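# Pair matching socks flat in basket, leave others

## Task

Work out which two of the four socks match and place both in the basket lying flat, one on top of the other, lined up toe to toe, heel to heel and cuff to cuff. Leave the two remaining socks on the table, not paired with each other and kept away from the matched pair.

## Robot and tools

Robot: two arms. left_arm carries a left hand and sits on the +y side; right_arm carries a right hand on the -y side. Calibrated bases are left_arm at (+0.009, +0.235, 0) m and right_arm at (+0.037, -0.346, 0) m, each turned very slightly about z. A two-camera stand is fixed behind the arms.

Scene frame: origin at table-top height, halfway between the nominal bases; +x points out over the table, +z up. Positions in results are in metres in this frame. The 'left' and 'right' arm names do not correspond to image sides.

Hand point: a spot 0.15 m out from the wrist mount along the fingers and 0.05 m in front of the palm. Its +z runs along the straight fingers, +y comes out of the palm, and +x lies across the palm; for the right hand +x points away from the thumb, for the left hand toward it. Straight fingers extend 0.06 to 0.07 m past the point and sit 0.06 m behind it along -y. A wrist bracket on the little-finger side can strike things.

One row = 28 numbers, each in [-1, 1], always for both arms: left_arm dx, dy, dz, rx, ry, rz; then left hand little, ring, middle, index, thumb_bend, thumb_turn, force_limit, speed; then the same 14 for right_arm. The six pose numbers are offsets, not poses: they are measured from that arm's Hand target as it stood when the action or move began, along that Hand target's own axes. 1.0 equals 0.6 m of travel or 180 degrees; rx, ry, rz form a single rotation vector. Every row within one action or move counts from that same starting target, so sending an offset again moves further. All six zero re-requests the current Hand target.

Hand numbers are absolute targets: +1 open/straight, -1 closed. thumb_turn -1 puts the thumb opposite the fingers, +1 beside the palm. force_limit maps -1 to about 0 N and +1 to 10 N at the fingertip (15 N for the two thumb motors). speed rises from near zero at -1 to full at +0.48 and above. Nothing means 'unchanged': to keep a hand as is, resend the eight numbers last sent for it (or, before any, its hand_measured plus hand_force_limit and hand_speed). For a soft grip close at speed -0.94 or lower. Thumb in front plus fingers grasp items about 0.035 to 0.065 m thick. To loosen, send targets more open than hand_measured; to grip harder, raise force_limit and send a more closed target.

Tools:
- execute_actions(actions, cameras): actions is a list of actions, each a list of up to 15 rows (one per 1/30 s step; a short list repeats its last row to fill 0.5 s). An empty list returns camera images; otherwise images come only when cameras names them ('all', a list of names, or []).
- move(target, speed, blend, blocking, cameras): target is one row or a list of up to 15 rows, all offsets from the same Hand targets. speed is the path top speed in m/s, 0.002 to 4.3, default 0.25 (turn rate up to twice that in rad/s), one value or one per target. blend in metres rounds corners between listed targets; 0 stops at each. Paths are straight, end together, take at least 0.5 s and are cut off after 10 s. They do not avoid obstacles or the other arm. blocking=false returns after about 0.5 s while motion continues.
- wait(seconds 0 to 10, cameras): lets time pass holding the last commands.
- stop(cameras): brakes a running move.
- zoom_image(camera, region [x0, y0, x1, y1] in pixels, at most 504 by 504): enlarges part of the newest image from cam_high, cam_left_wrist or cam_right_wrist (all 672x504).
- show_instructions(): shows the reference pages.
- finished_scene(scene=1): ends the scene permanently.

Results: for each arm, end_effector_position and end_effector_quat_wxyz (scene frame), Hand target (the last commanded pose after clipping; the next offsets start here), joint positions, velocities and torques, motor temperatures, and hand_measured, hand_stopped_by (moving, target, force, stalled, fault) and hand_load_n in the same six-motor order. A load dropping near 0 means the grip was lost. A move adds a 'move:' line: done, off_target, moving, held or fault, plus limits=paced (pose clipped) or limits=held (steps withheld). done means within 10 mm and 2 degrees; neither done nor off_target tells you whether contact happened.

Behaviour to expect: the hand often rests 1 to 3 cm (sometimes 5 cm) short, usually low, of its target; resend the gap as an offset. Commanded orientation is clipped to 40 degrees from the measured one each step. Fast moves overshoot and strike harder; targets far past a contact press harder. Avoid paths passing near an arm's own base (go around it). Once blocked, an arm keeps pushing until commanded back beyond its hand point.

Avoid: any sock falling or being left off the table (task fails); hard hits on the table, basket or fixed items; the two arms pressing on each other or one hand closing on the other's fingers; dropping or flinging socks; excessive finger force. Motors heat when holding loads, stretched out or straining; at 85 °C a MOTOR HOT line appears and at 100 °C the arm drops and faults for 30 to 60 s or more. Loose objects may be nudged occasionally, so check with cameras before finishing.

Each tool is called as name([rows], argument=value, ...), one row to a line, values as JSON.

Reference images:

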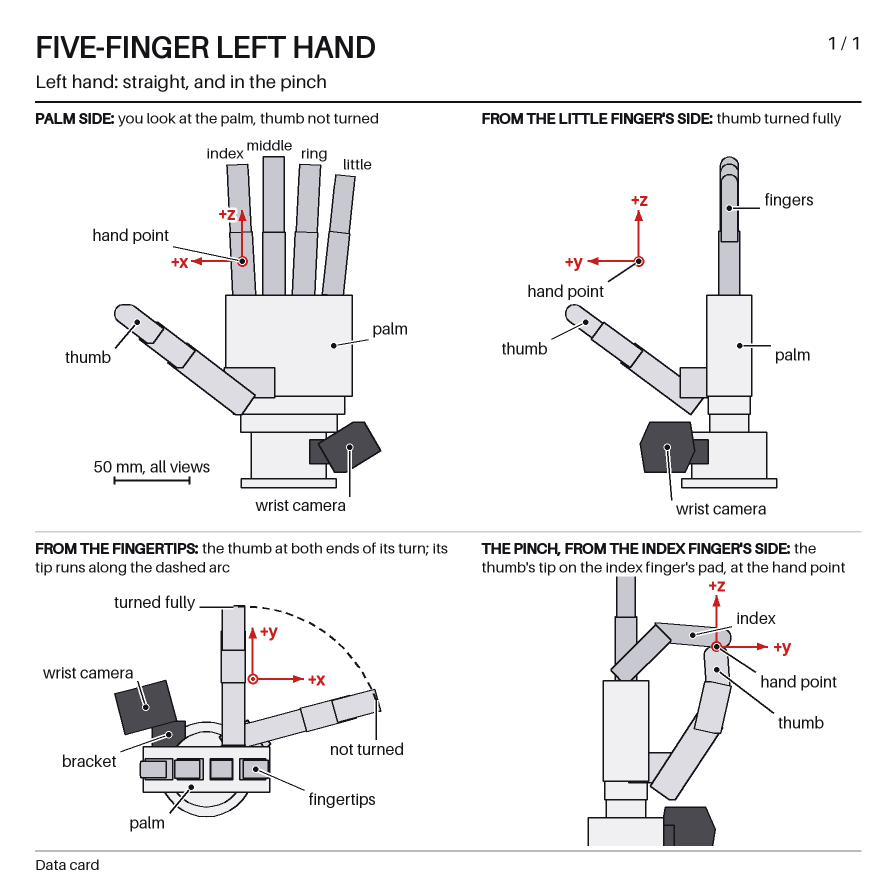

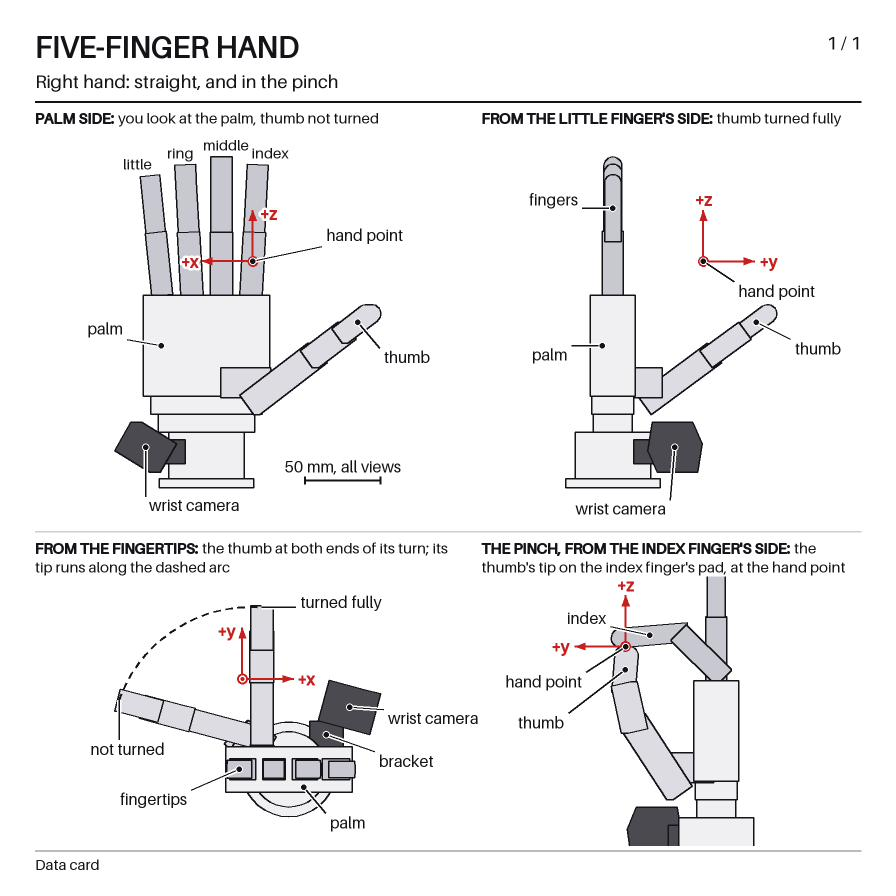

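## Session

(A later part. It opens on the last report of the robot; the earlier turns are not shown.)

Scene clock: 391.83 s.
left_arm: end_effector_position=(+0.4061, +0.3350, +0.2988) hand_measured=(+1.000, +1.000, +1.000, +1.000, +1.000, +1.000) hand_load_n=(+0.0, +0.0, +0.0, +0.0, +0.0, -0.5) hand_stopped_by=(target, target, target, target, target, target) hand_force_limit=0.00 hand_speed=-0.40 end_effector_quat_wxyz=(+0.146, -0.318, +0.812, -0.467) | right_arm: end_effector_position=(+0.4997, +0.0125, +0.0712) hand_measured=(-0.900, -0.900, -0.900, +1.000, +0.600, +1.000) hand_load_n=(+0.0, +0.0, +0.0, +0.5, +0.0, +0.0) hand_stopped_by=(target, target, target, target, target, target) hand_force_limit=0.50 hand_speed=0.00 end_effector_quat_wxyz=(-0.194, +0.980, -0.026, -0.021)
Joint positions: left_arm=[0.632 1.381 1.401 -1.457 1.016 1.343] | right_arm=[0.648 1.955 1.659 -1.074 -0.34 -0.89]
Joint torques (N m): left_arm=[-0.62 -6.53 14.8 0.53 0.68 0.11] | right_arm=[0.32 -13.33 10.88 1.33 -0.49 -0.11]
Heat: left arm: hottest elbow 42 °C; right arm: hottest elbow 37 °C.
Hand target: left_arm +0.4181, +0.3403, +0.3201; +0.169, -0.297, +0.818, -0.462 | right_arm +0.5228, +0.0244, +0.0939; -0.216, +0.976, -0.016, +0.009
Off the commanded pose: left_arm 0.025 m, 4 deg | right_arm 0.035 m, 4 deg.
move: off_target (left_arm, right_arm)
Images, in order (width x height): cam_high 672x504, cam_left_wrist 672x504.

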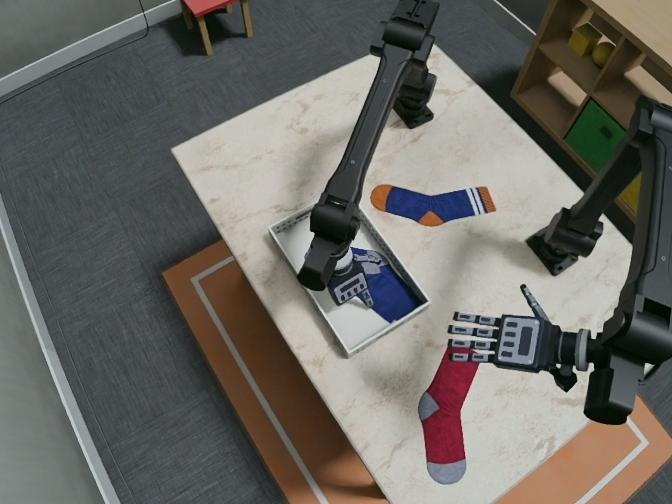

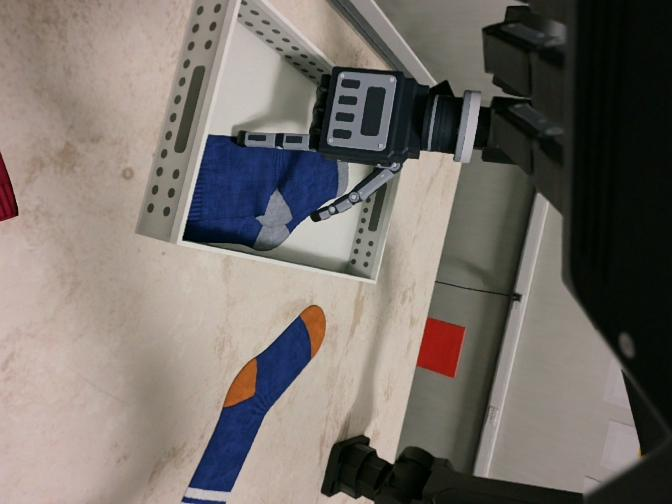

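move([
  [0,0,0,0,0,0,1,1,1,1,1,1,0,-0.4,-0.0267,0.0,0.0,0,0,0,-0.9,-0.9,-0.9,1,0.6,1,0.5,0],
  [0,0,0,0,0,0,1,1,1,1,1,1,0,-0.4,-0.0267,0.0177,0.0360,0,0,0,-0.9,-0.9,-0.9,1,0.6,1,0.5,0],
], speed=0.06, cameras=["cam_high", "cam_left_wrist"])

zoom_image(camera="cam_high", region=[290, 220, 440, 340])

zoom_image(camera="cam_left_wrist", region=[180, 90, 430, 280])

Scene clock: 393.73 s.
left_arm: end_effector_position=(+0.4061, +0.3350, +0.2988) hand_measured=(+1.000, +1.000, +1.000, +1.000, +1.000, +1.000) hand_load_n=(+0.0, +0.0, +0.0, +0.0, +0.0, +0.0) hand_stopped_by=(target, target, target, target, target, target) hand_force_limit=0.00 hand_speed=-0.40 end_effector_quat_wxyz=(+0.146, -0.318, +0.812, -0.467) | right_arm: end_effector_position=(+0.5058, +0.0166, +0.0674) hand_measured=(-0.900, -0.900, -0.900, +1.000, +0.600, +1.000) hand_load_n=(+0.0, +0.0, +0.0, +0.0, +0.0, +0.0) hand_stopped_by=(target, target, target, target, target, target) hand_force_limit=0.50 hand_speed=0.00 end_effector_quat_wxyz=(-0.210, +0.978, -0.021, +0.002)
Joint positions: left_arm=[0.632 1.381 1.401 -1.457 1.016 1.343] | right_arm=[0.648 1.938 1.621 -0.997 -0.34 -0.891]
Joint torques (N m): left_arm=[-0.73 -7.36 14.72 0.44 0.64 0.15] | right_arm=[1.67 -12.51 7.2 1.51 -0.33 -0.01]
Heat: left arm: hottest elbow 42 °C; right arm: hottest elbow 36 °C.
Hand target: left_arm +0.4181, +0.3403, +0.3201; +0.169, -0.297, +0.818, -0.462 | right_arm +0.5071, +0.0245, +0.0697; -0.216, +0.976, -0.016, +0.009
Off the commanded pose: left_arm 0.025 m, 4 deg | right_arm 0.008 m, 1 deg.
move: off_target (left_arm)
Images, in order (width x height): cam_high 672x504, cam_left_wrist 672x504.

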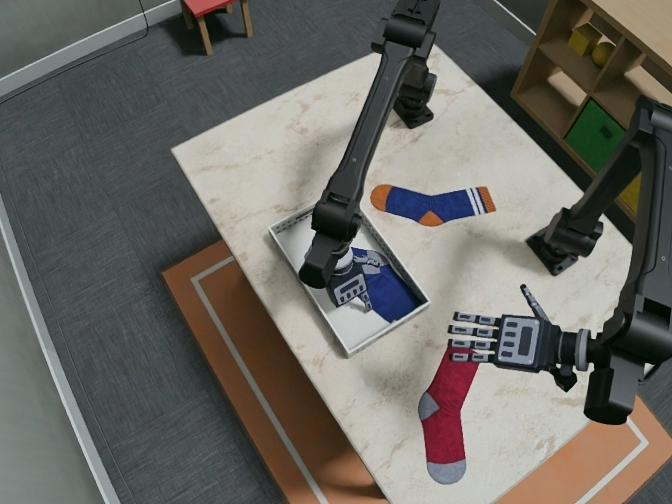

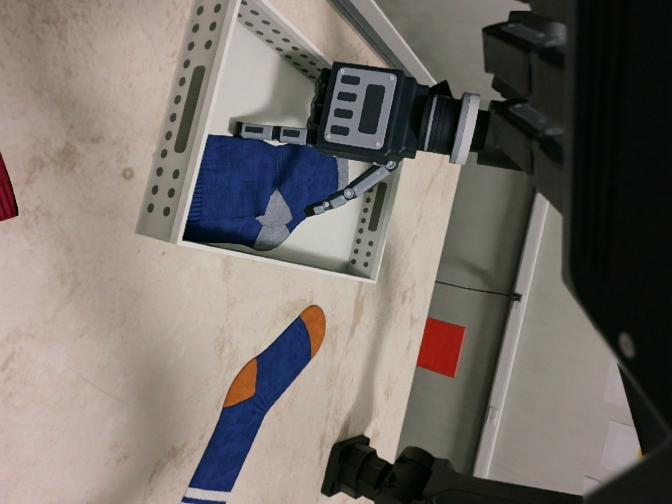

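Scaled by 3.360.

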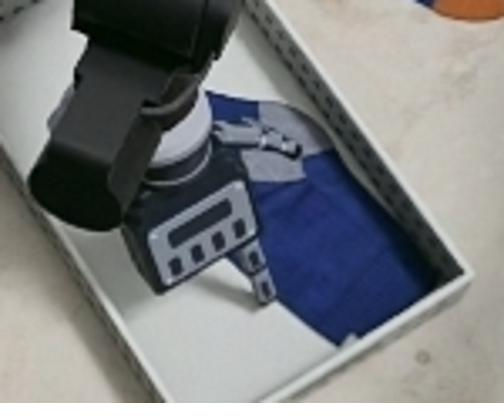

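Scaled by 2.016.

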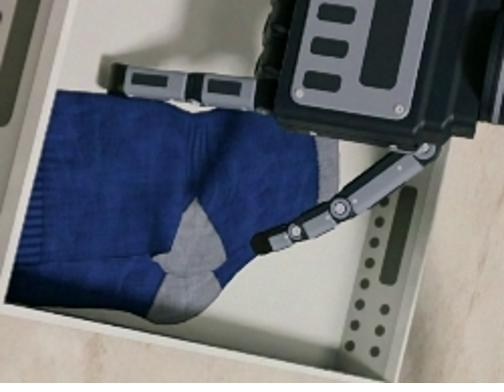

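move(target=[0,0,0,0,0,0,1,1,1,1,1,1,0,-0.4,-0.0333,-0.0167,-0.0383,0,0,0,-0.9,-0.9,-0.9,1,0.6,1,0.5,0], speed=0.08)

move(target=[0,0,0,0,0,0,1,1,1,1,1,1,0,-0.4,0,0.0120,0.0257,0,0,0,-0.9,-0.9,-0.9,1,0.6,1,0.5,0], speed=0.06, cameras=["cam_high", "cam_left_wrist"])

zoom_image(camera="cam_high", region=[290, 220, 440, 340])

zoom_image(camera="cam_left_wrist", region=[180, 90, 430, 280])

Scene clock: 394.90 s.
left_arm: end_effector_position=(+0.4061, +0.3350, +0.2988) hand_measured=(+1.000, +1.000, +1.000, +1.000, +1.000, +1.000) hand_load_n=(+0.0, +0.0, +0.0, +0.0, +0.0, +0.0) hand_stopped_by=(target, target, target, target, target, target) hand_force_limit=0.00 hand_speed=-0.40 end_effector_quat_wxyz=(+0.146, -0.318, +0.812, -0.467) | right_arm: end_effector_position=(+0.4906, +0.0216, +0.0850) hand_measured=(-0.900, -0.900, -0.900, +1.000, +0.600, +1.000) hand_load_n=(+0.0, +0.0, +0.0, +0.0, +0.0, +0.0) hand_stopped_by=(target, target, target, target, target, target) hand_force_limit=0.50 hand_speed=0.00 end_effector_quat_wxyz=(-0.215, +0.976, -0.014, +0.008)
Joint positions: left_arm=[0.632 1.381 1.401 -1.457 1.016 1.343] | right_arm=[0.67 1.888 1.592 -0.997 -0.337 -0.879]
Joint torques (N m): left_arm=[-0.85 -6.65 14.83 0.59 0.69 0.11] | right_arm=[1.49 -13.51 7.53 0.72 -0.21 0.06]
Heat: left arm: hottest elbow 42 °C; right arm: hottest elbow 36 °C.
Hand target: left_arm +0.4181, +0.3403, +0.3201; +0.169, -0.297, +0.818, -0.462 | right_arm +0.4868, +0.0245, +0.0945; -0.216, +0.976, -0.016, +0.009
Off the commanded pose: left_arm 0.025 m, 4 deg | right_arm 0.011 m, 0 deg.
move: off_target (left_arm, right_arm)

Scene clock: 395.70 s.
left_arm: end_effector_position=(+0.4061, +0.3350, +0.2988) hand_measured=(+1.000, +1.000, +1.000, +1.000, +1.000, +1.000) hand_load_n=(+0.0, +0.0, +0.0, +0.0, +0.0, +0.0) hand_stopped_by=(target, target, target, target, target, target) hand_force_limit=0.00 hand_speed=-0.40 end_effector_quat_wxyz=(+0.146, -0.318, +0.812, -0.467) | right_arm: end_effector_position=(+0.4853, +0.0178, +0.0760) hand_measured=(-0.900, -0.900, -0.900, +1.000, +0.600, +1.000) hand_load_n=(+0.0, +0.0, +0.0, +0.0, -0.5, +0.0) hand_stopped_by=(target, target, target, target, target, target) hand_force_limit=0.50 hand_speed=0.00 end_effector_quat_wxyz=(-0.211, +0.977, -0.015, +0.002)
Joint positions: left_arm=[0.632 1.381 1.401 -1.457 1.016 1.343] | right_arm=[0.67 1.888 1.568 -0.987 -0.337 -0.879]
Joint torques (N m): left_arm=[-0.85 -7.24 14.79 0.47 0.68 0.14] | right_arm=[0.91 -11.58 7.23 1.66 -0.23 0.12]
Heat: left arm: hottest elbow 42 °C; right arm: hottest elbow 36 °C.
Hand target: left_arm +0.4181, +0.3403, +0.3201; +0.169, -0.297, +0.818, -0.462 | right_arm +0.4869, +0.0245, +0.0775; -0.216, +0.976, -0.016, +0.009
Off the commanded pose: left_arm 0.025 m, 4 deg | right_arm 0.007 m, 1 deg.
move: off_target (left_arm)
Images, in order (width x height): cam_high 672x504, cam_left_wrist 672x504.

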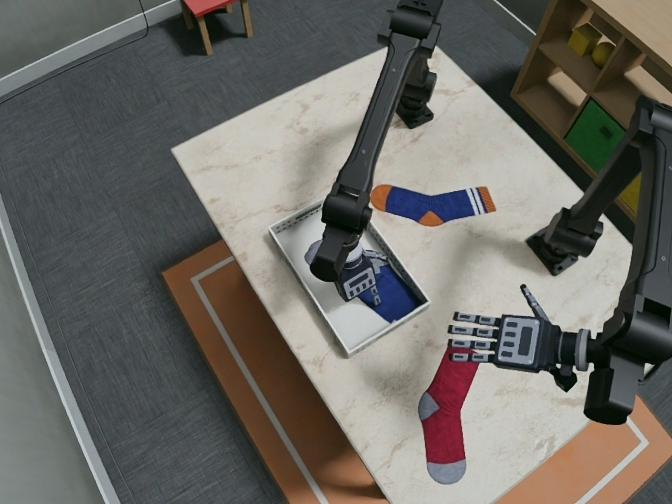

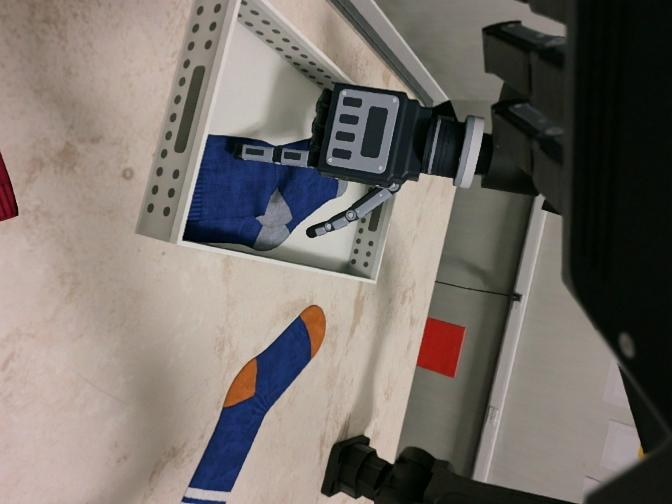

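Scaled by 3.360.

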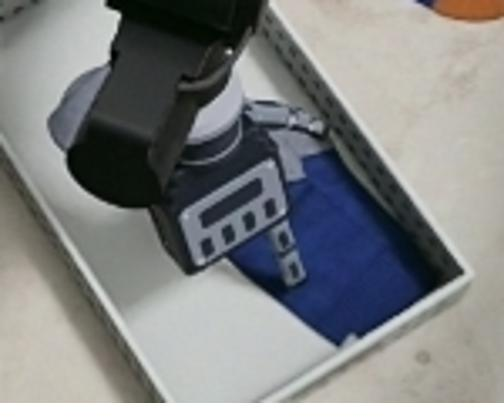

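Scaled by 2.016.

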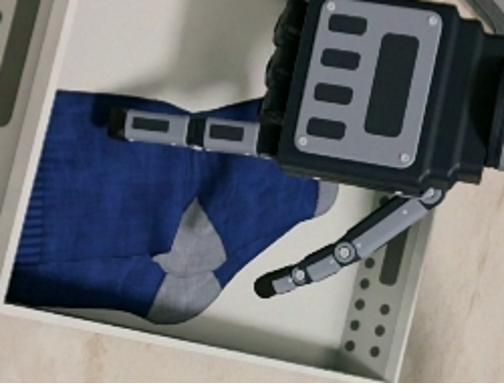

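move(target=[0,0,0,0,0,0,1,1,1,1,1,1,0,-0.4,0,0.0155,0.0332,0,0,0,-0.9,-0.9,-0.9,1,0.6,1,0.5,0], speed=0.06, cameras=["cam_high", "cam_left_wrist"])

zoom_image(camera="cam_high", region=[290, 220, 440, 340])

zoom_image(camera="cam_left_wrist", region=[180, 90, 430, 280])

Scene clock: 396.67 s.
left_arm: end_effector_position=(+0.4061, +0.3350, +0.2988) hand_measured=(+1.000, +1.000, +1.000, +1.000, +1.000, +1.000) hand_load_n=(+0.0, +0.0, +0.0, +0.0, +0.0, +0.0) hand_stopped_by=(target, target, target, target, target, target) hand_force_limit=0.00 hand_speed=-0.40 end_effector_quat_wxyz=(+0.146, -0.318, +0.812, -0.467) | right_arm: end_effector_position=(+0.4859, +0.0184, +0.0589) hand_measured=(-0.900, -0.900, -0.900, +1.000, +0.600, +1.000) hand_load_n=(+0.0, +0.0, +0.0, +0.0, +0.0, +0.0) hand_stopped_by=(target, target, target, target, target, target) hand_force_limit=0.50 hand_speed=0.00 end_effector_quat_wxyz=(-0.214, +0.977, -0.015, +0.005)
Joint positions: left_arm=[0.632 1.381 1.401 -1.457 1.016 1.343] | right_arm=[0.67 1.899 1.537 -0.936 -0.337 -0.878]
Joint torques (N m): left_arm=[-1.03 -7.24 14.83 0.42 0.71 0.15] | right_arm=[1.67 -12.16 6.99 1.77 -0.17 0.04]
Heat: left arm: hottest elbow 42 °C; right arm: hottest elbow 36 °C.
Hand target: left_arm +0.4181, +0.3403, +0.3201; +0.169, -0.297, +0.818, -0.462 | right_arm +0.4873, +0.0245, +0.0555; -0.216, +0.976, -0.016, +0.009
Off the commanded pose: left_arm 0.025 m, 4 deg | right_arm 0.007 m, 1 deg.
move: off_target (left_arm)
Images, in order (width x height): cam_high 672x504, cam_left_wrist 672x504.

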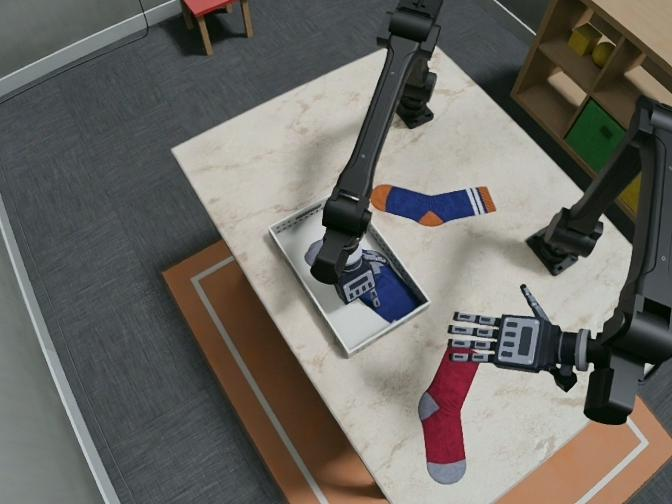

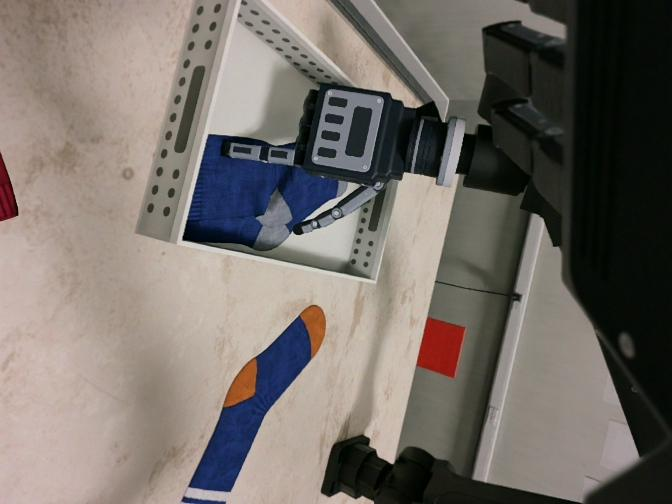

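Scaled by 3.360.

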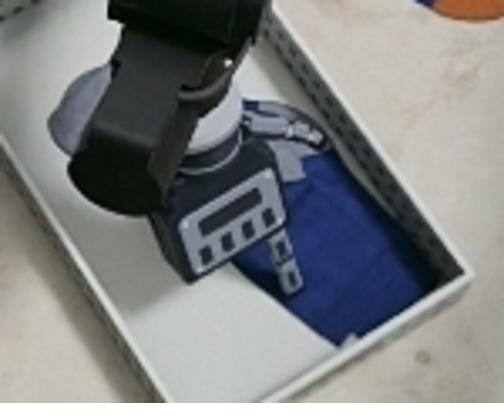

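Scaled by 2.016.

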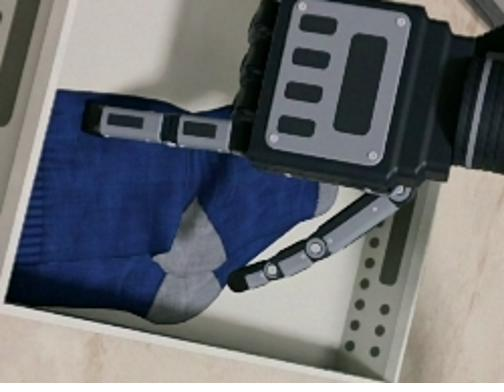

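move([
  [0,0,0,0,0,0,1,1,1,1,1,1,0,-0.4,0,0.0085,0.0181,0,0,0,-0.9,-0.9,-0.9,1,0.6,1,0.5,0],
  [0,0,0,0,0,0,1,1,1,1,1,1,0,-0.4,0.1083,-0.005,0.0267,0,0,0,-0.9,-0.9,-0.9,1,0.6,1,0.5,0],
], speed=0.06, cameras=["cam_high", "cam_left_wrist"])

zoom_image(camera="cam_high", region=[290, 220, 440, 340])

zoom_image(camera="cam_left_wrist", region=[180, 90, 430, 280])

Scene clock: 399.03 s.
left_arm: end_effector_position=(+0.4061, +0.3350, +0.2988) hand_measured=(+1.000, +1.000, +1.000, +1.000, +1.000, +1.000) hand_load_n=(+0.0, +0.0, +0.0, +0.0, +0.0, +0.0) hand_stopped_by=(target, target, target, target, target, target) hand_force_limit=0.00 hand_speed=-0.40 end_effector_quat_wxyz=(+0.146, -0.318, +0.812, -0.467) | right_arm: end_effector_position=(+0.5399, +0.0380, +0.0564) hand_measured=(-0.900, -0.900, -0.900, +1.000, +0.600, +1.000) hand_load_n=(+0.0, +0.0, +0.5, +0.5, +0.0, +0.0) hand_stopped_by=(target, target, target, target, target, target) hand_force_limit=0.50 hand_speed=0.00 end_effector_quat_wxyz=(-0.228, +0.973, -0.016, +0.010)
Joint positions: left_arm=[0.632 1.381 1.401 -1.457 1.016 1.343] | right_arm=[0.64 2.027 1.729 -0.982 -0.363 -0.898]
Joint torques (N m): left_arm=[-0.32 -6.77 14.94 0.4 0.68 0.13] | right_arm=[0.15 -10.64 9.37 0.42 0.27 -0.18]
Heat: left arm: hottest elbow 42 °C; right arm: hottest elbow 36 °C.
Hand target: left_arm +0.4181, +0.3403, +0.3201; +0.169, -0.297, +0.818, -0.462 | right_arm +0.5526, +0.0318, +0.0429; -0.216, +0.976, -0.016, +0.009
Off the commanded pose: left_arm 0.025 m, 4 deg | right_arm 0.020 m, 1 deg.
move: off_target (left_arm, right_arm)
Images, in order (width x height): cam_high 672x504, cam_left_wrist 672x504.

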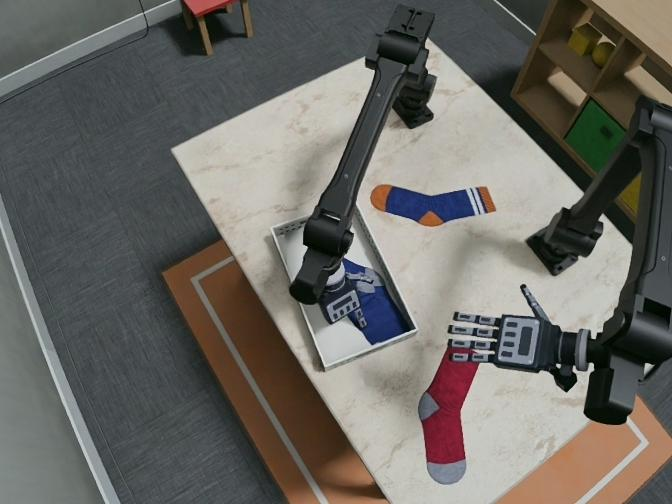

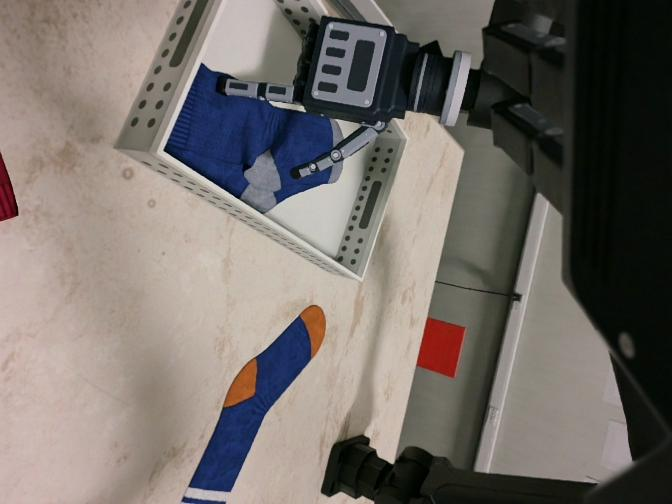

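Scaled by 3.360.

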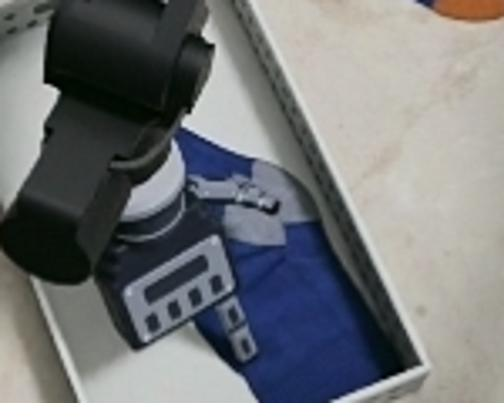

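Scaled by 2.016.

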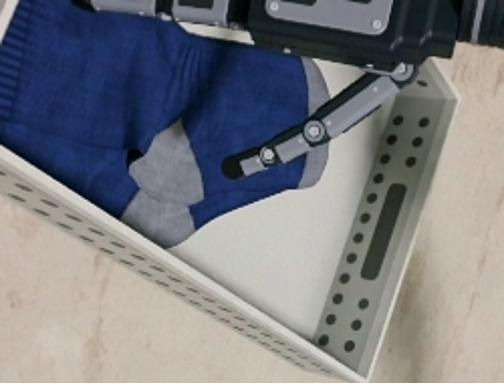

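zoom_image(camera="cam_high", region=[230, 200, 430, 420])

Scaled by 2.291.

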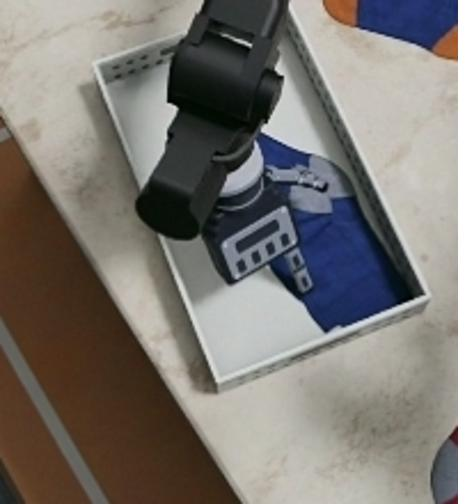

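move([
  [0,0,0,0,0,0,1,1,1,1,1,1,0,-0.4,0,-0.0352,-0.0755,0,0,0,-0.9,-0.9,-0.9,1,0.6,1,0.5,0],
  [0,0,0,0,0,0,1,1,1,1,1,1,0,-0.4,-0.002,0.12,-0.37,0,0,0,-0.9,-0.9,-0.9,1,0.6,1,0.5,0],
], speed=[0.08, 0.25], blend=0.01, cameras=["cam_high", "cam_left_wrist", "cam_right_wrist"])

zoom_image(camera="cam_high", region=[270, 200, 430, 380])

zoom_image(camera="cam_left_wrist", region=[130, 20, 400, 260])

Scene clock: 401.57 s.
left_arm: end_effector_position=(+0.4061, +0.3350, +0.2988) hand_measured=(+1.000, +1.000, +1.000, +1.000, +1.000, +1.000) hand_load_n=(+0.0, +0.0, +0.0, +0.0, +0.0, +0.0) hand_stopped_by=(target, target, target, target, target, target) hand_force_limit=0.00 hand_speed=-0.40 end_effector_quat_wxyz=(+0.146, -0.318, +0.812, -0.467) | right_arm: end_effector_position=(+0.5401, -0.1310, +0.1961) hand_measured=(-0.900, -0.900, -0.900, +1.000, +0.600, +1.000) hand_load_n=(+0.0, +0.0, +0.0, +0.0, +0.0, +0.0) hand_stopped_by=(target, target, target, target, target, target) hand_force_limit=0.50 hand_speed=0.00 end_effector_quat_wxyz=(-0.210, +0.977, -0.027, -0.004)
Joint positions: left_arm=[0.632 1.381 1.401 -1.457 1.016 1.343] | right_arm=[0.394 1.806 1.773 -1.385 -0.396 -1.146]
Joint torques (N m): left_arm=[-0.67 -7.3 14.94 0.4 0.74 0.12] | right_arm=[0.97 -11.81 9.55 -0.03 -0.55 -0.11]
Heat: left arm: hottest elbow 42 °C; right arm: hottest elbow 36 °C.
Hand target: left_arm +0.4181, +0.3403, +0.3201; +0.169, -0.297, +0.818, -0.462 | right_arm +0.5439, -0.1272, +0.2138; -0.216, +0.976, -0.016, +0.009
Off the commanded pose: left_arm 0.025 m, 4 deg | right_arm 0.018 m, 2 deg.
move: off_target (left_arm, right_arm)

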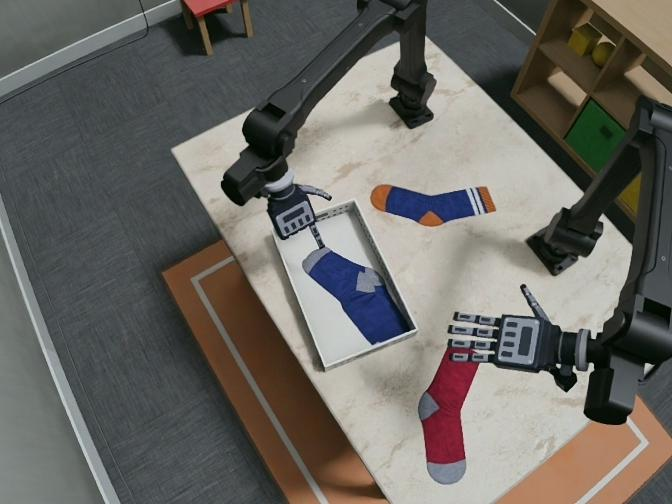

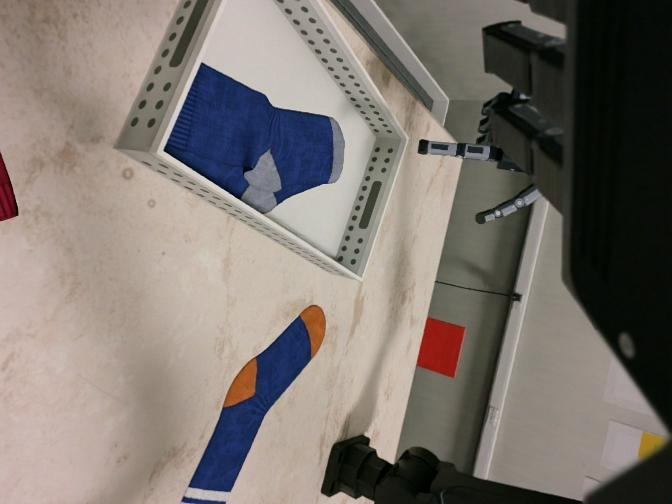

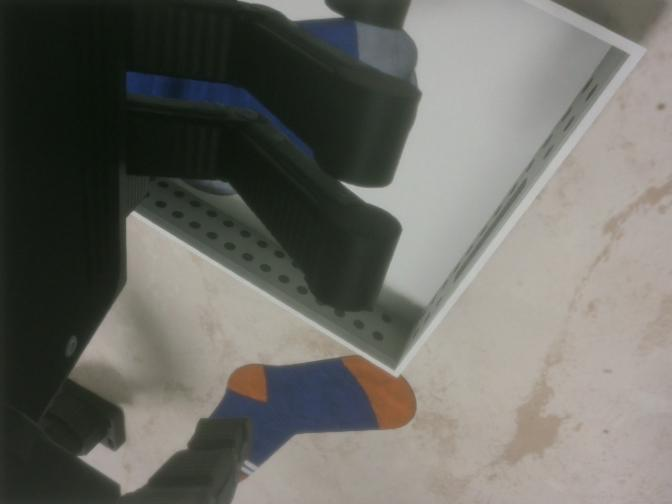

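Scaled by 2.800.

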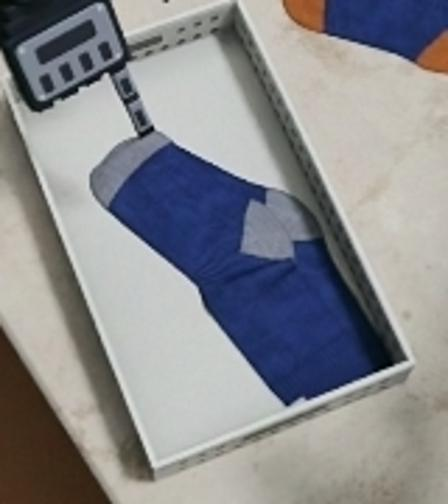

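Scaled by 1.867.

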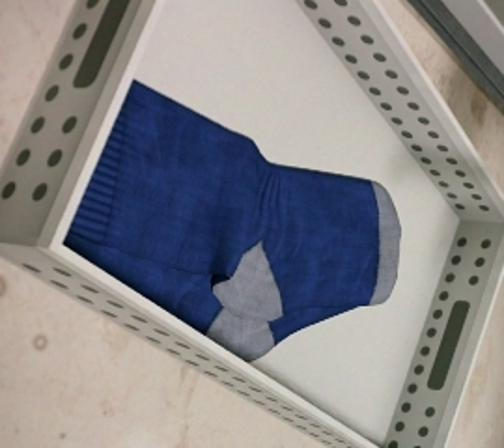

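move([
  [0,0,0,0,0,0,1,1,1,1,1,1,0,-0.4,0.0870,-0.0912,0.2338,0,0,0,-0.9,-0.9,1,1,0.6,1,0.5,0],
  [0,0,0,0,0,0,1,1,1,1,1,1,0,-0.4,0.0870,-0.0475,0.3273,0,0,0,-0.9,-0.9,1,1,0.6,1,0.5,0],
], speed=[0.2, 0.08], cameras=["cam_high", "cam_left_wrist"])

zoom_image(camera="cam_high", region=[270, 200, 430, 380])

Scene clock: 405.00 s.
left_arm: end_effector_position=(+0.4061, +0.3350, +0.2988) hand_measured=(+1.000, +1.000, +1.000, +1.000, +1.000, +1.000) hand_load_n=(+0.0, +0.0, +0.0, +0.0, +0.0, -0.5) hand_stopped_by=(target, target, target, target, target, target) hand_force_limit=0.00 hand_speed=-0.40 end_effector_quat_wxyz=(+0.146, -0.318, +0.812, -0.467) | right_arm: end_effector_position=(+0.6022, -0.0225, +0.0617) hand_measured=(-0.900, -0.900, +1.000, +1.000, +0.600, +1.000) hand_load_n=(+0.0, +0.0, +0.0, +0.0, +0.0, +0.0) hand_stopped_by=(target, target, target, target, target, target) hand_force_limit=0.50 hand_speed=0.00 end_effector_quat_wxyz=(-0.219, +0.975, -0.012, +0.013)
Joint positions: left_arm=[0.632 1.381 1.401 -1.457 1.016 1.343] | right_arm=[0.517 2.099 1.868 -1.102 -0.378 -1.039]
Joint torques (N m): left_arm=[-1.08 -7.36 14.9 0.29 0.67 0.12] | right_arm=[1.26 -13.27 6.8 1.59 -0.22 0.1]
Heat: left arm: hottest elbow 42 °C; right arm: hottest elbow 36 °C.
Hand target: left_arm +0.4181, +0.3403, +0.3201; +0.169, -0.297, +0.818, -0.462 | right_arm +0.6018, -0.0203, +0.0483; -0.216, +0.976, -0.016, +0.009
Off the commanded pose: left_arm 0.025 m, 4 deg | right_arm 0.013 m, 1 deg.
move: off_target (left_arm, right_arm)
Images, in order (width x height): cam_high 672x504, cam_left_wrist 672x504.

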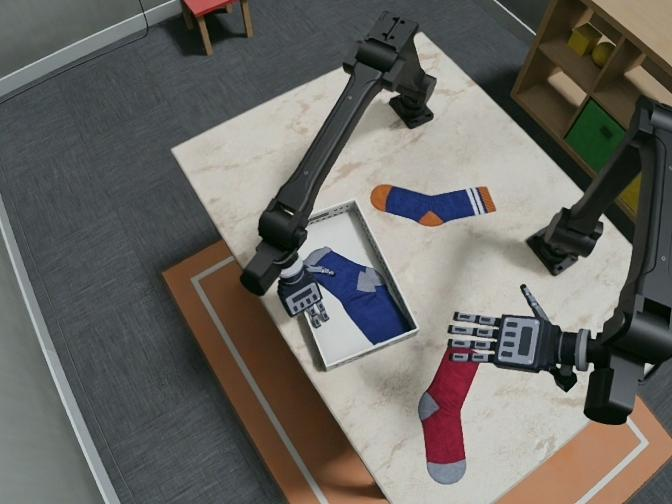

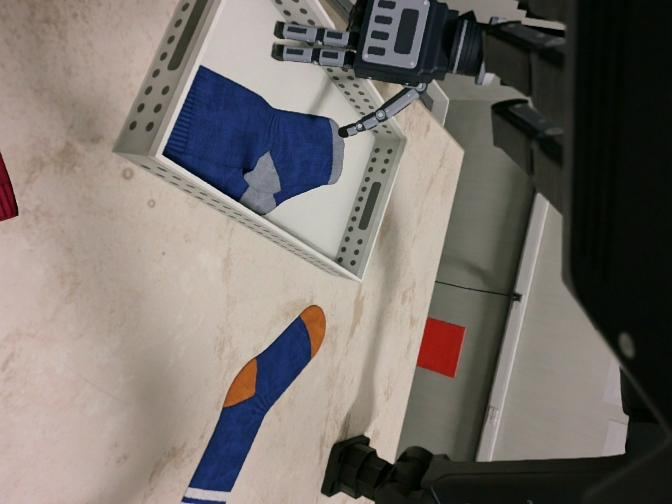

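Scaled by 2.800.

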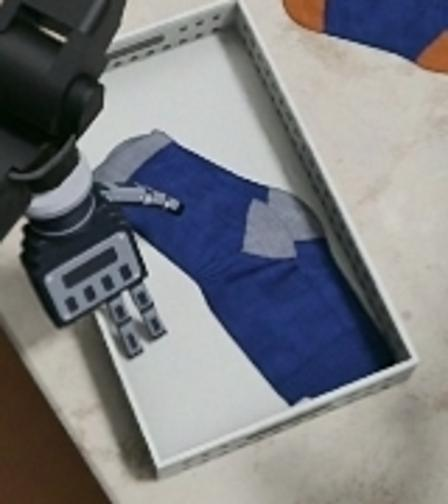

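move([
  [0,0,0,0,0,0,1,1,1,1,1,1,0,-0.4,0,0.0070,0.0151,0,0,0,-0.9,-0.9,1,1,0.6,1,0.5,0],
  [0,0,0,0,0,0,1,1,1,1,1,1,0,-0.4,-0.0913,0.0615,-0.0138,0,0,0,-0.9,-0.9,1,1,0.6,1,0.5,0],
], speed=[0.05, 0.05], cameras=["cam_high", "cam_left_wrist"])

zoom_image(camera="cam_high", region=[270, 180, 440, 380])

Scene clock: 407.50 s.
left_arm: end_effector_position=(+0.4061, +0.3350, +0.2988) hand_measured=(+1.000, +1.000, +1.000, +1.000, +1.000, +1.000) hand_load_n=(+0.0, +0.0, +0.0, +0.0, +0.0, +0.0) hand_stopped_by=(target, target, target, target, target, target) hand_force_limit=0.00 hand_speed=-0.40 end_effector_quat_wxyz=(+0.146, -0.318, +0.812, -0.467) | right_arm: end_effector_position=(+0.5526, -0.0457, +0.0571) hand_measured=(-0.900, -0.900, +1.000, +1.000, +0.600, +1.000) hand_load_n=(+0.0, +0.0, +0.5, +0.0, +0.0, +0.0) hand_stopped_by=(target, target, target, target, target, target) hand_force_limit=0.50 hand_speed=0.00 end_effector_quat_wxyz=(-0.228, +0.973, -0.009, +0.023)
Joint positions: left_arm=[0.632 1.381 1.401 -1.457 1.016 1.343] | right_arm=[0.517 1.94 1.595 -0.963 -0.385 -1.039]
Joint torques (N m): left_arm=[-0.62 -6.53 14.95 0.44 0.65 0.12] | right_arm=[-0.15 -11.11 5.12 0.99 -0.04 -0.06]
Heat: left arm: hottest elbow 43 °C; right arm: hottest elbow 36 °C.
Hand target: left_arm +0.4181, +0.3403, +0.3201; +0.169, -0.297, +0.818, -0.462 | right_arm +0.5459, -0.0553, +0.0396; -0.216, +0.976, -0.016, +0.009
Off the commanded pose: left_arm 0.025 m, 4 deg | right_arm 0.021 m, 2 deg.
move: off_target (left_arm, right_arm)
Images, in order (width x height): cam_high 672x504, cam_left_wrist 672x504.

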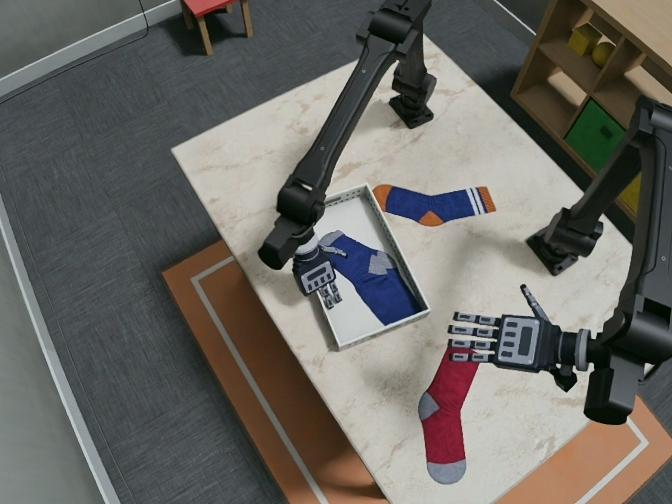

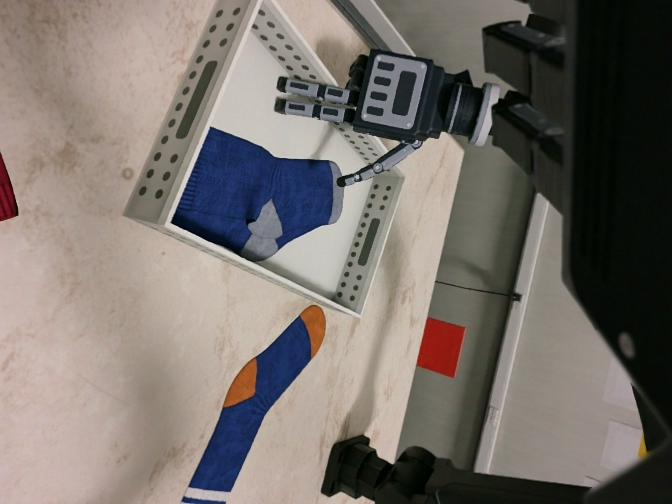

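Scaled by 2.520.

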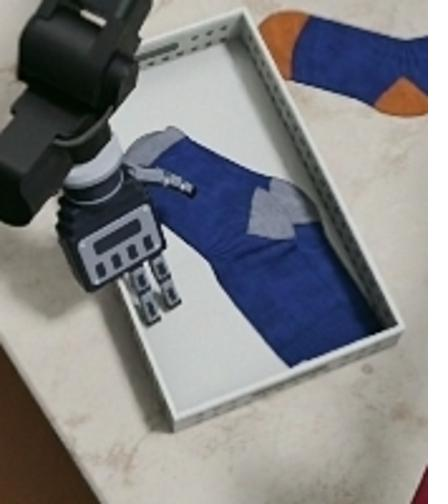

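move([
  [0,0,0,0,0,0,1,1,1,1,1,1,0,-0.4,0,-0.0563,-0.1208,0,0,0,-0.9,-0.9,1,1,0.6,1,0.5,0],
  [0,0,0,0,0,0,1,1,1,1,1,1,0,-0.4,-0.2183,0.1622,-0.2227,0,0,0,-0.9,-0.9,1,1,0.6,1,0.5,0],
  [0,0,0,0,0,0,1,1,1,1,1,1,0,-0.4,-0.2183,0.2058,-0.129,0,0,0,-0.9,-0.9,1,1,0.6,1,0.5,0],
], speed=[0.1, 0.2, 0.08], blend=[0.01, 0.01, 0], cameras=["cam_high", "cam_left_wrist"])

zoom_image(camera="cam_high", region=[270, 180, 440, 380])

Scene clock: 410.97 s.
left_arm: end_effector_position=(+0.4061, +0.3350, +0.2988) hand_measured=(+1.000, +1.000, +1.000, +1.000, +1.000, +1.000) hand_load_n=(-0.5, +0.0, +0.0, +0.0, +0.0, +0.0) hand_stopped_by=(target, target, target, target, target, target) hand_force_limit=0.00 hand_speed=-0.40 end_effector_quat_wxyz=(+0.146, -0.318, +0.812, -0.467) | right_arm: end_effector_position=(+0.4038, -0.1945, +0.0598) hand_measured=(-0.900, -0.900, +1.000, +1.000, +0.600, +1.000) hand_load_n=(+0.0, +0.0, +0.0, +0.0, +0.0, +0.0) hand_stopped_by=(target, target, target, target, target, target) hand_force_limit=0.50 hand_speed=0.00 end_effector_quat_wxyz=(-0.215, +0.976, -0.021, +0.002)
Joint positions: left_arm=[0.632 1.381 1.401 -1.457 1.016 1.343] | right_arm=[0.357 1.513 1.027 -0.935 -0.408 -1.195]
Joint torques (N m): left_arm=[-0.73 -6.71 14.94 0.44 0.69 0.14] | right_arm=[0.26 -6.24 6.32 1.48 -0.33 -0.12]
Heat: left arm: hottest elbow 43 °C; right arm: hottest elbow 36 °C.
Hand target: left_arm +0.4181, +0.3403, +0.3201; +0.169, -0.297, +0.818, -0.462 | right_arm +0.4098, -0.1953, +0.0561; -0.216, +0.976, -0.016, +0.009
Off the commanded pose: left_arm 0.025 m, 4 deg | right_arm 0.007 m, 1 deg.
move: off_target (left_arm)
Images, in order (width x height): cam_high 672x504, cam_left_wrist 672x504.

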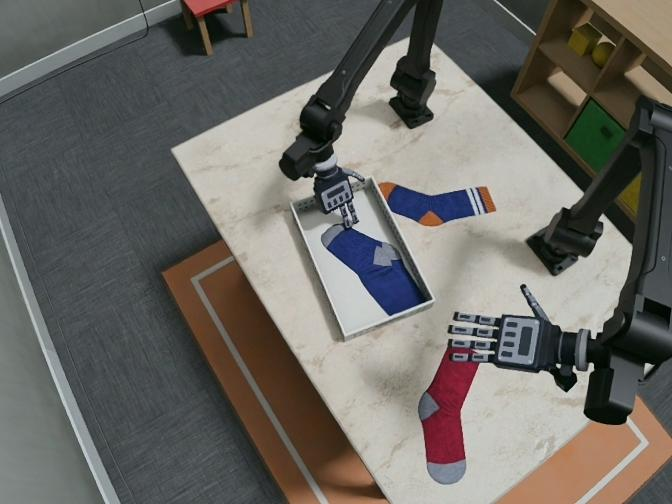

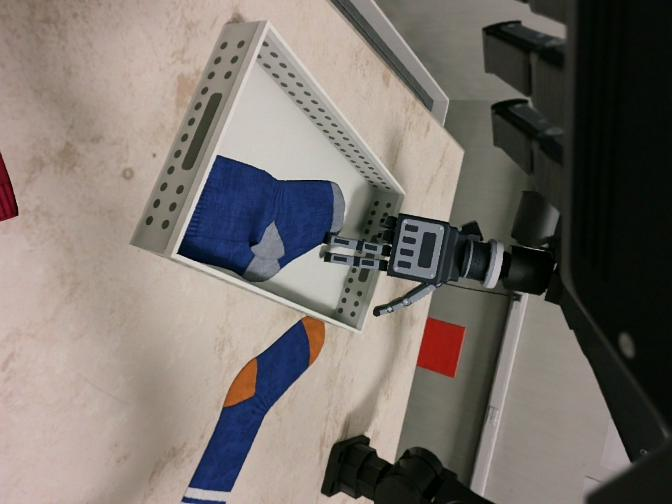

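Scaled by 2.520.

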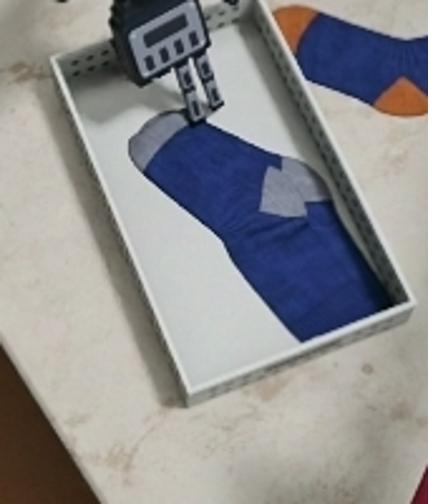

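move([
  [0,0,0,0,0,0,1,1,1,1,1,1,0,-0.4,-0.010,-0.0203,-0.0457,0,0,0,-0.9,-0.9,-0.9,1,0.6,1,0.5,0],
  [0,0,0,0,0,0,1,1,1,1,1,1,0,-0.4,-0.03,-0.0203,-0.0457,0,0,0,-0.9,-0.9,-0.9,1,0.6,1,0.5,0],
  [0,0,0,0,0,0,1,1,1,1,1,1,0,-0.4,-0.03,0.005,0.0087,0,0,0,-0.9,-0.9,-0.9,1,0.6,1,0.5,0],
], speed=[0.1, 0.1, 0.06], cameras=["cam_high", "cam_left_wrist"])

zoom_image(camera="cam_high", region=[270, 160, 440, 360])

Scene clock: 413.57 s.
left_arm: end_effector_position=(+0.4061, +0.3350, +0.2988) hand_measured=(+1.000, +1.000, +1.000, +1.000, +1.000, +1.000) hand_load_n=(-0.5, +0.0, -0.5, +0.0, +0.0, +0.0) hand_stopped_by=(target, target, target, target, target, target) hand_force_limit=0.00 hand_speed=-0.40 end_effector_quat_wxyz=(+0.146, -0.318, +0.812, -0.467) | right_arm: end_effector_position=(+0.3879, -0.1988, +0.0518) hand_measured=(-0.900, -0.900, -0.900, +1.000, +0.600, +1.000) hand_load_n=(+0.0, +0.0, +0.0, +0.0, +0.0, +0.0) hand_stopped_by=(target, target, target, target, target, target) hand_force_limit=0.50 hand_speed=0.00 end_effector_quat_wxyz=(-0.216, +0.976, -0.019, +0.003)
Joint positions: left_arm=[0.632 1.381 1.401 -1.457 1.016 1.343] | right_arm=[0.359 1.481 0.968 -0.905 -0.408 -1.195]
Joint torques (N m): left_arm=[-0.62 -7 14.72 0.5 0.73 0.15] | right_arm=[1.26 -5.71 6.41 1.62 -0.24 -0.01]
Heat: left arm: hottest elbow 43 °C; right arm: hottest elbow 36 °C.
Hand target: left_arm +0.4181, +0.3403, +0.3201; +0.169, -0.297, +0.818, -0.462 | right_arm +0.3919, -0.1951, +0.0500; -0.216, +0.976, -0.016, +0.010
Off the commanded pose: left_arm 0.025 m, 4 deg | right_arm 0.006 m, 1 deg.
move: off_target (left_arm)
Images, in order (width x height): cam_high 672x504, cam_left_wrist 672x504.

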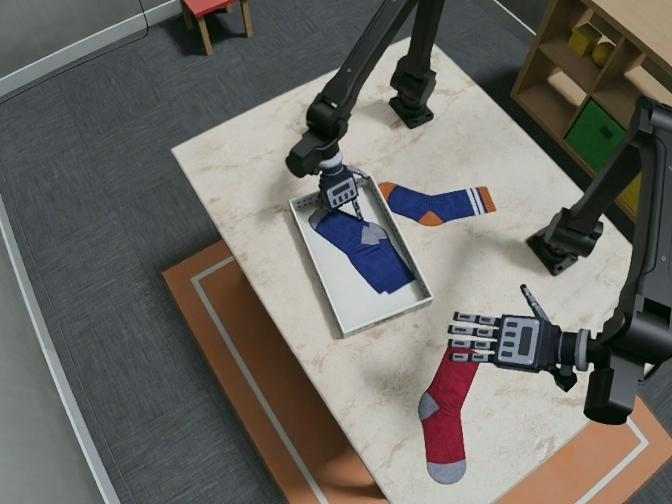

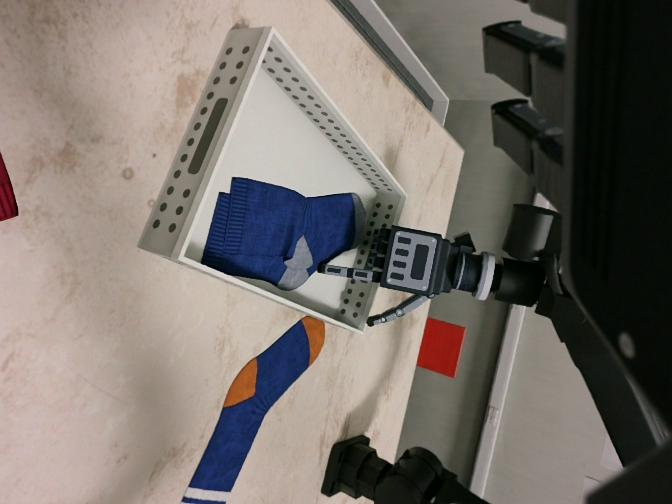

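Scaled by 2.520.

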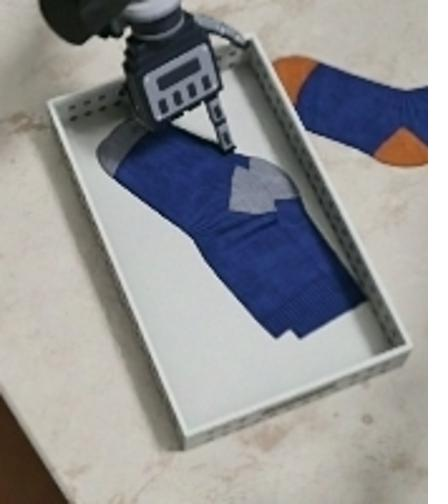

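zoom_image(camera="cam_high", region=[345, 240, 435, 310])

zoom_image(camera="cam_left_wrist", region=[190, 160, 330, 300])

Scaled by 5.600.

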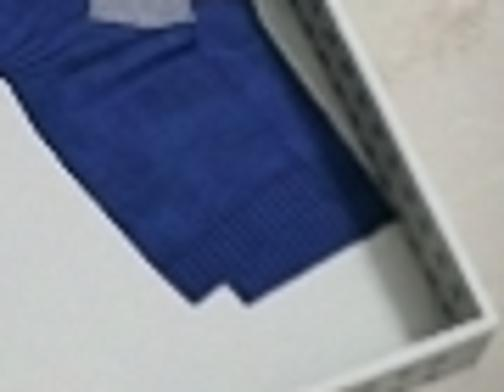

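Scaled by 3.600.

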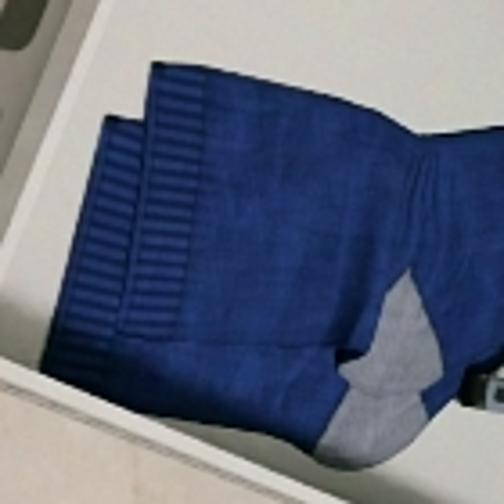

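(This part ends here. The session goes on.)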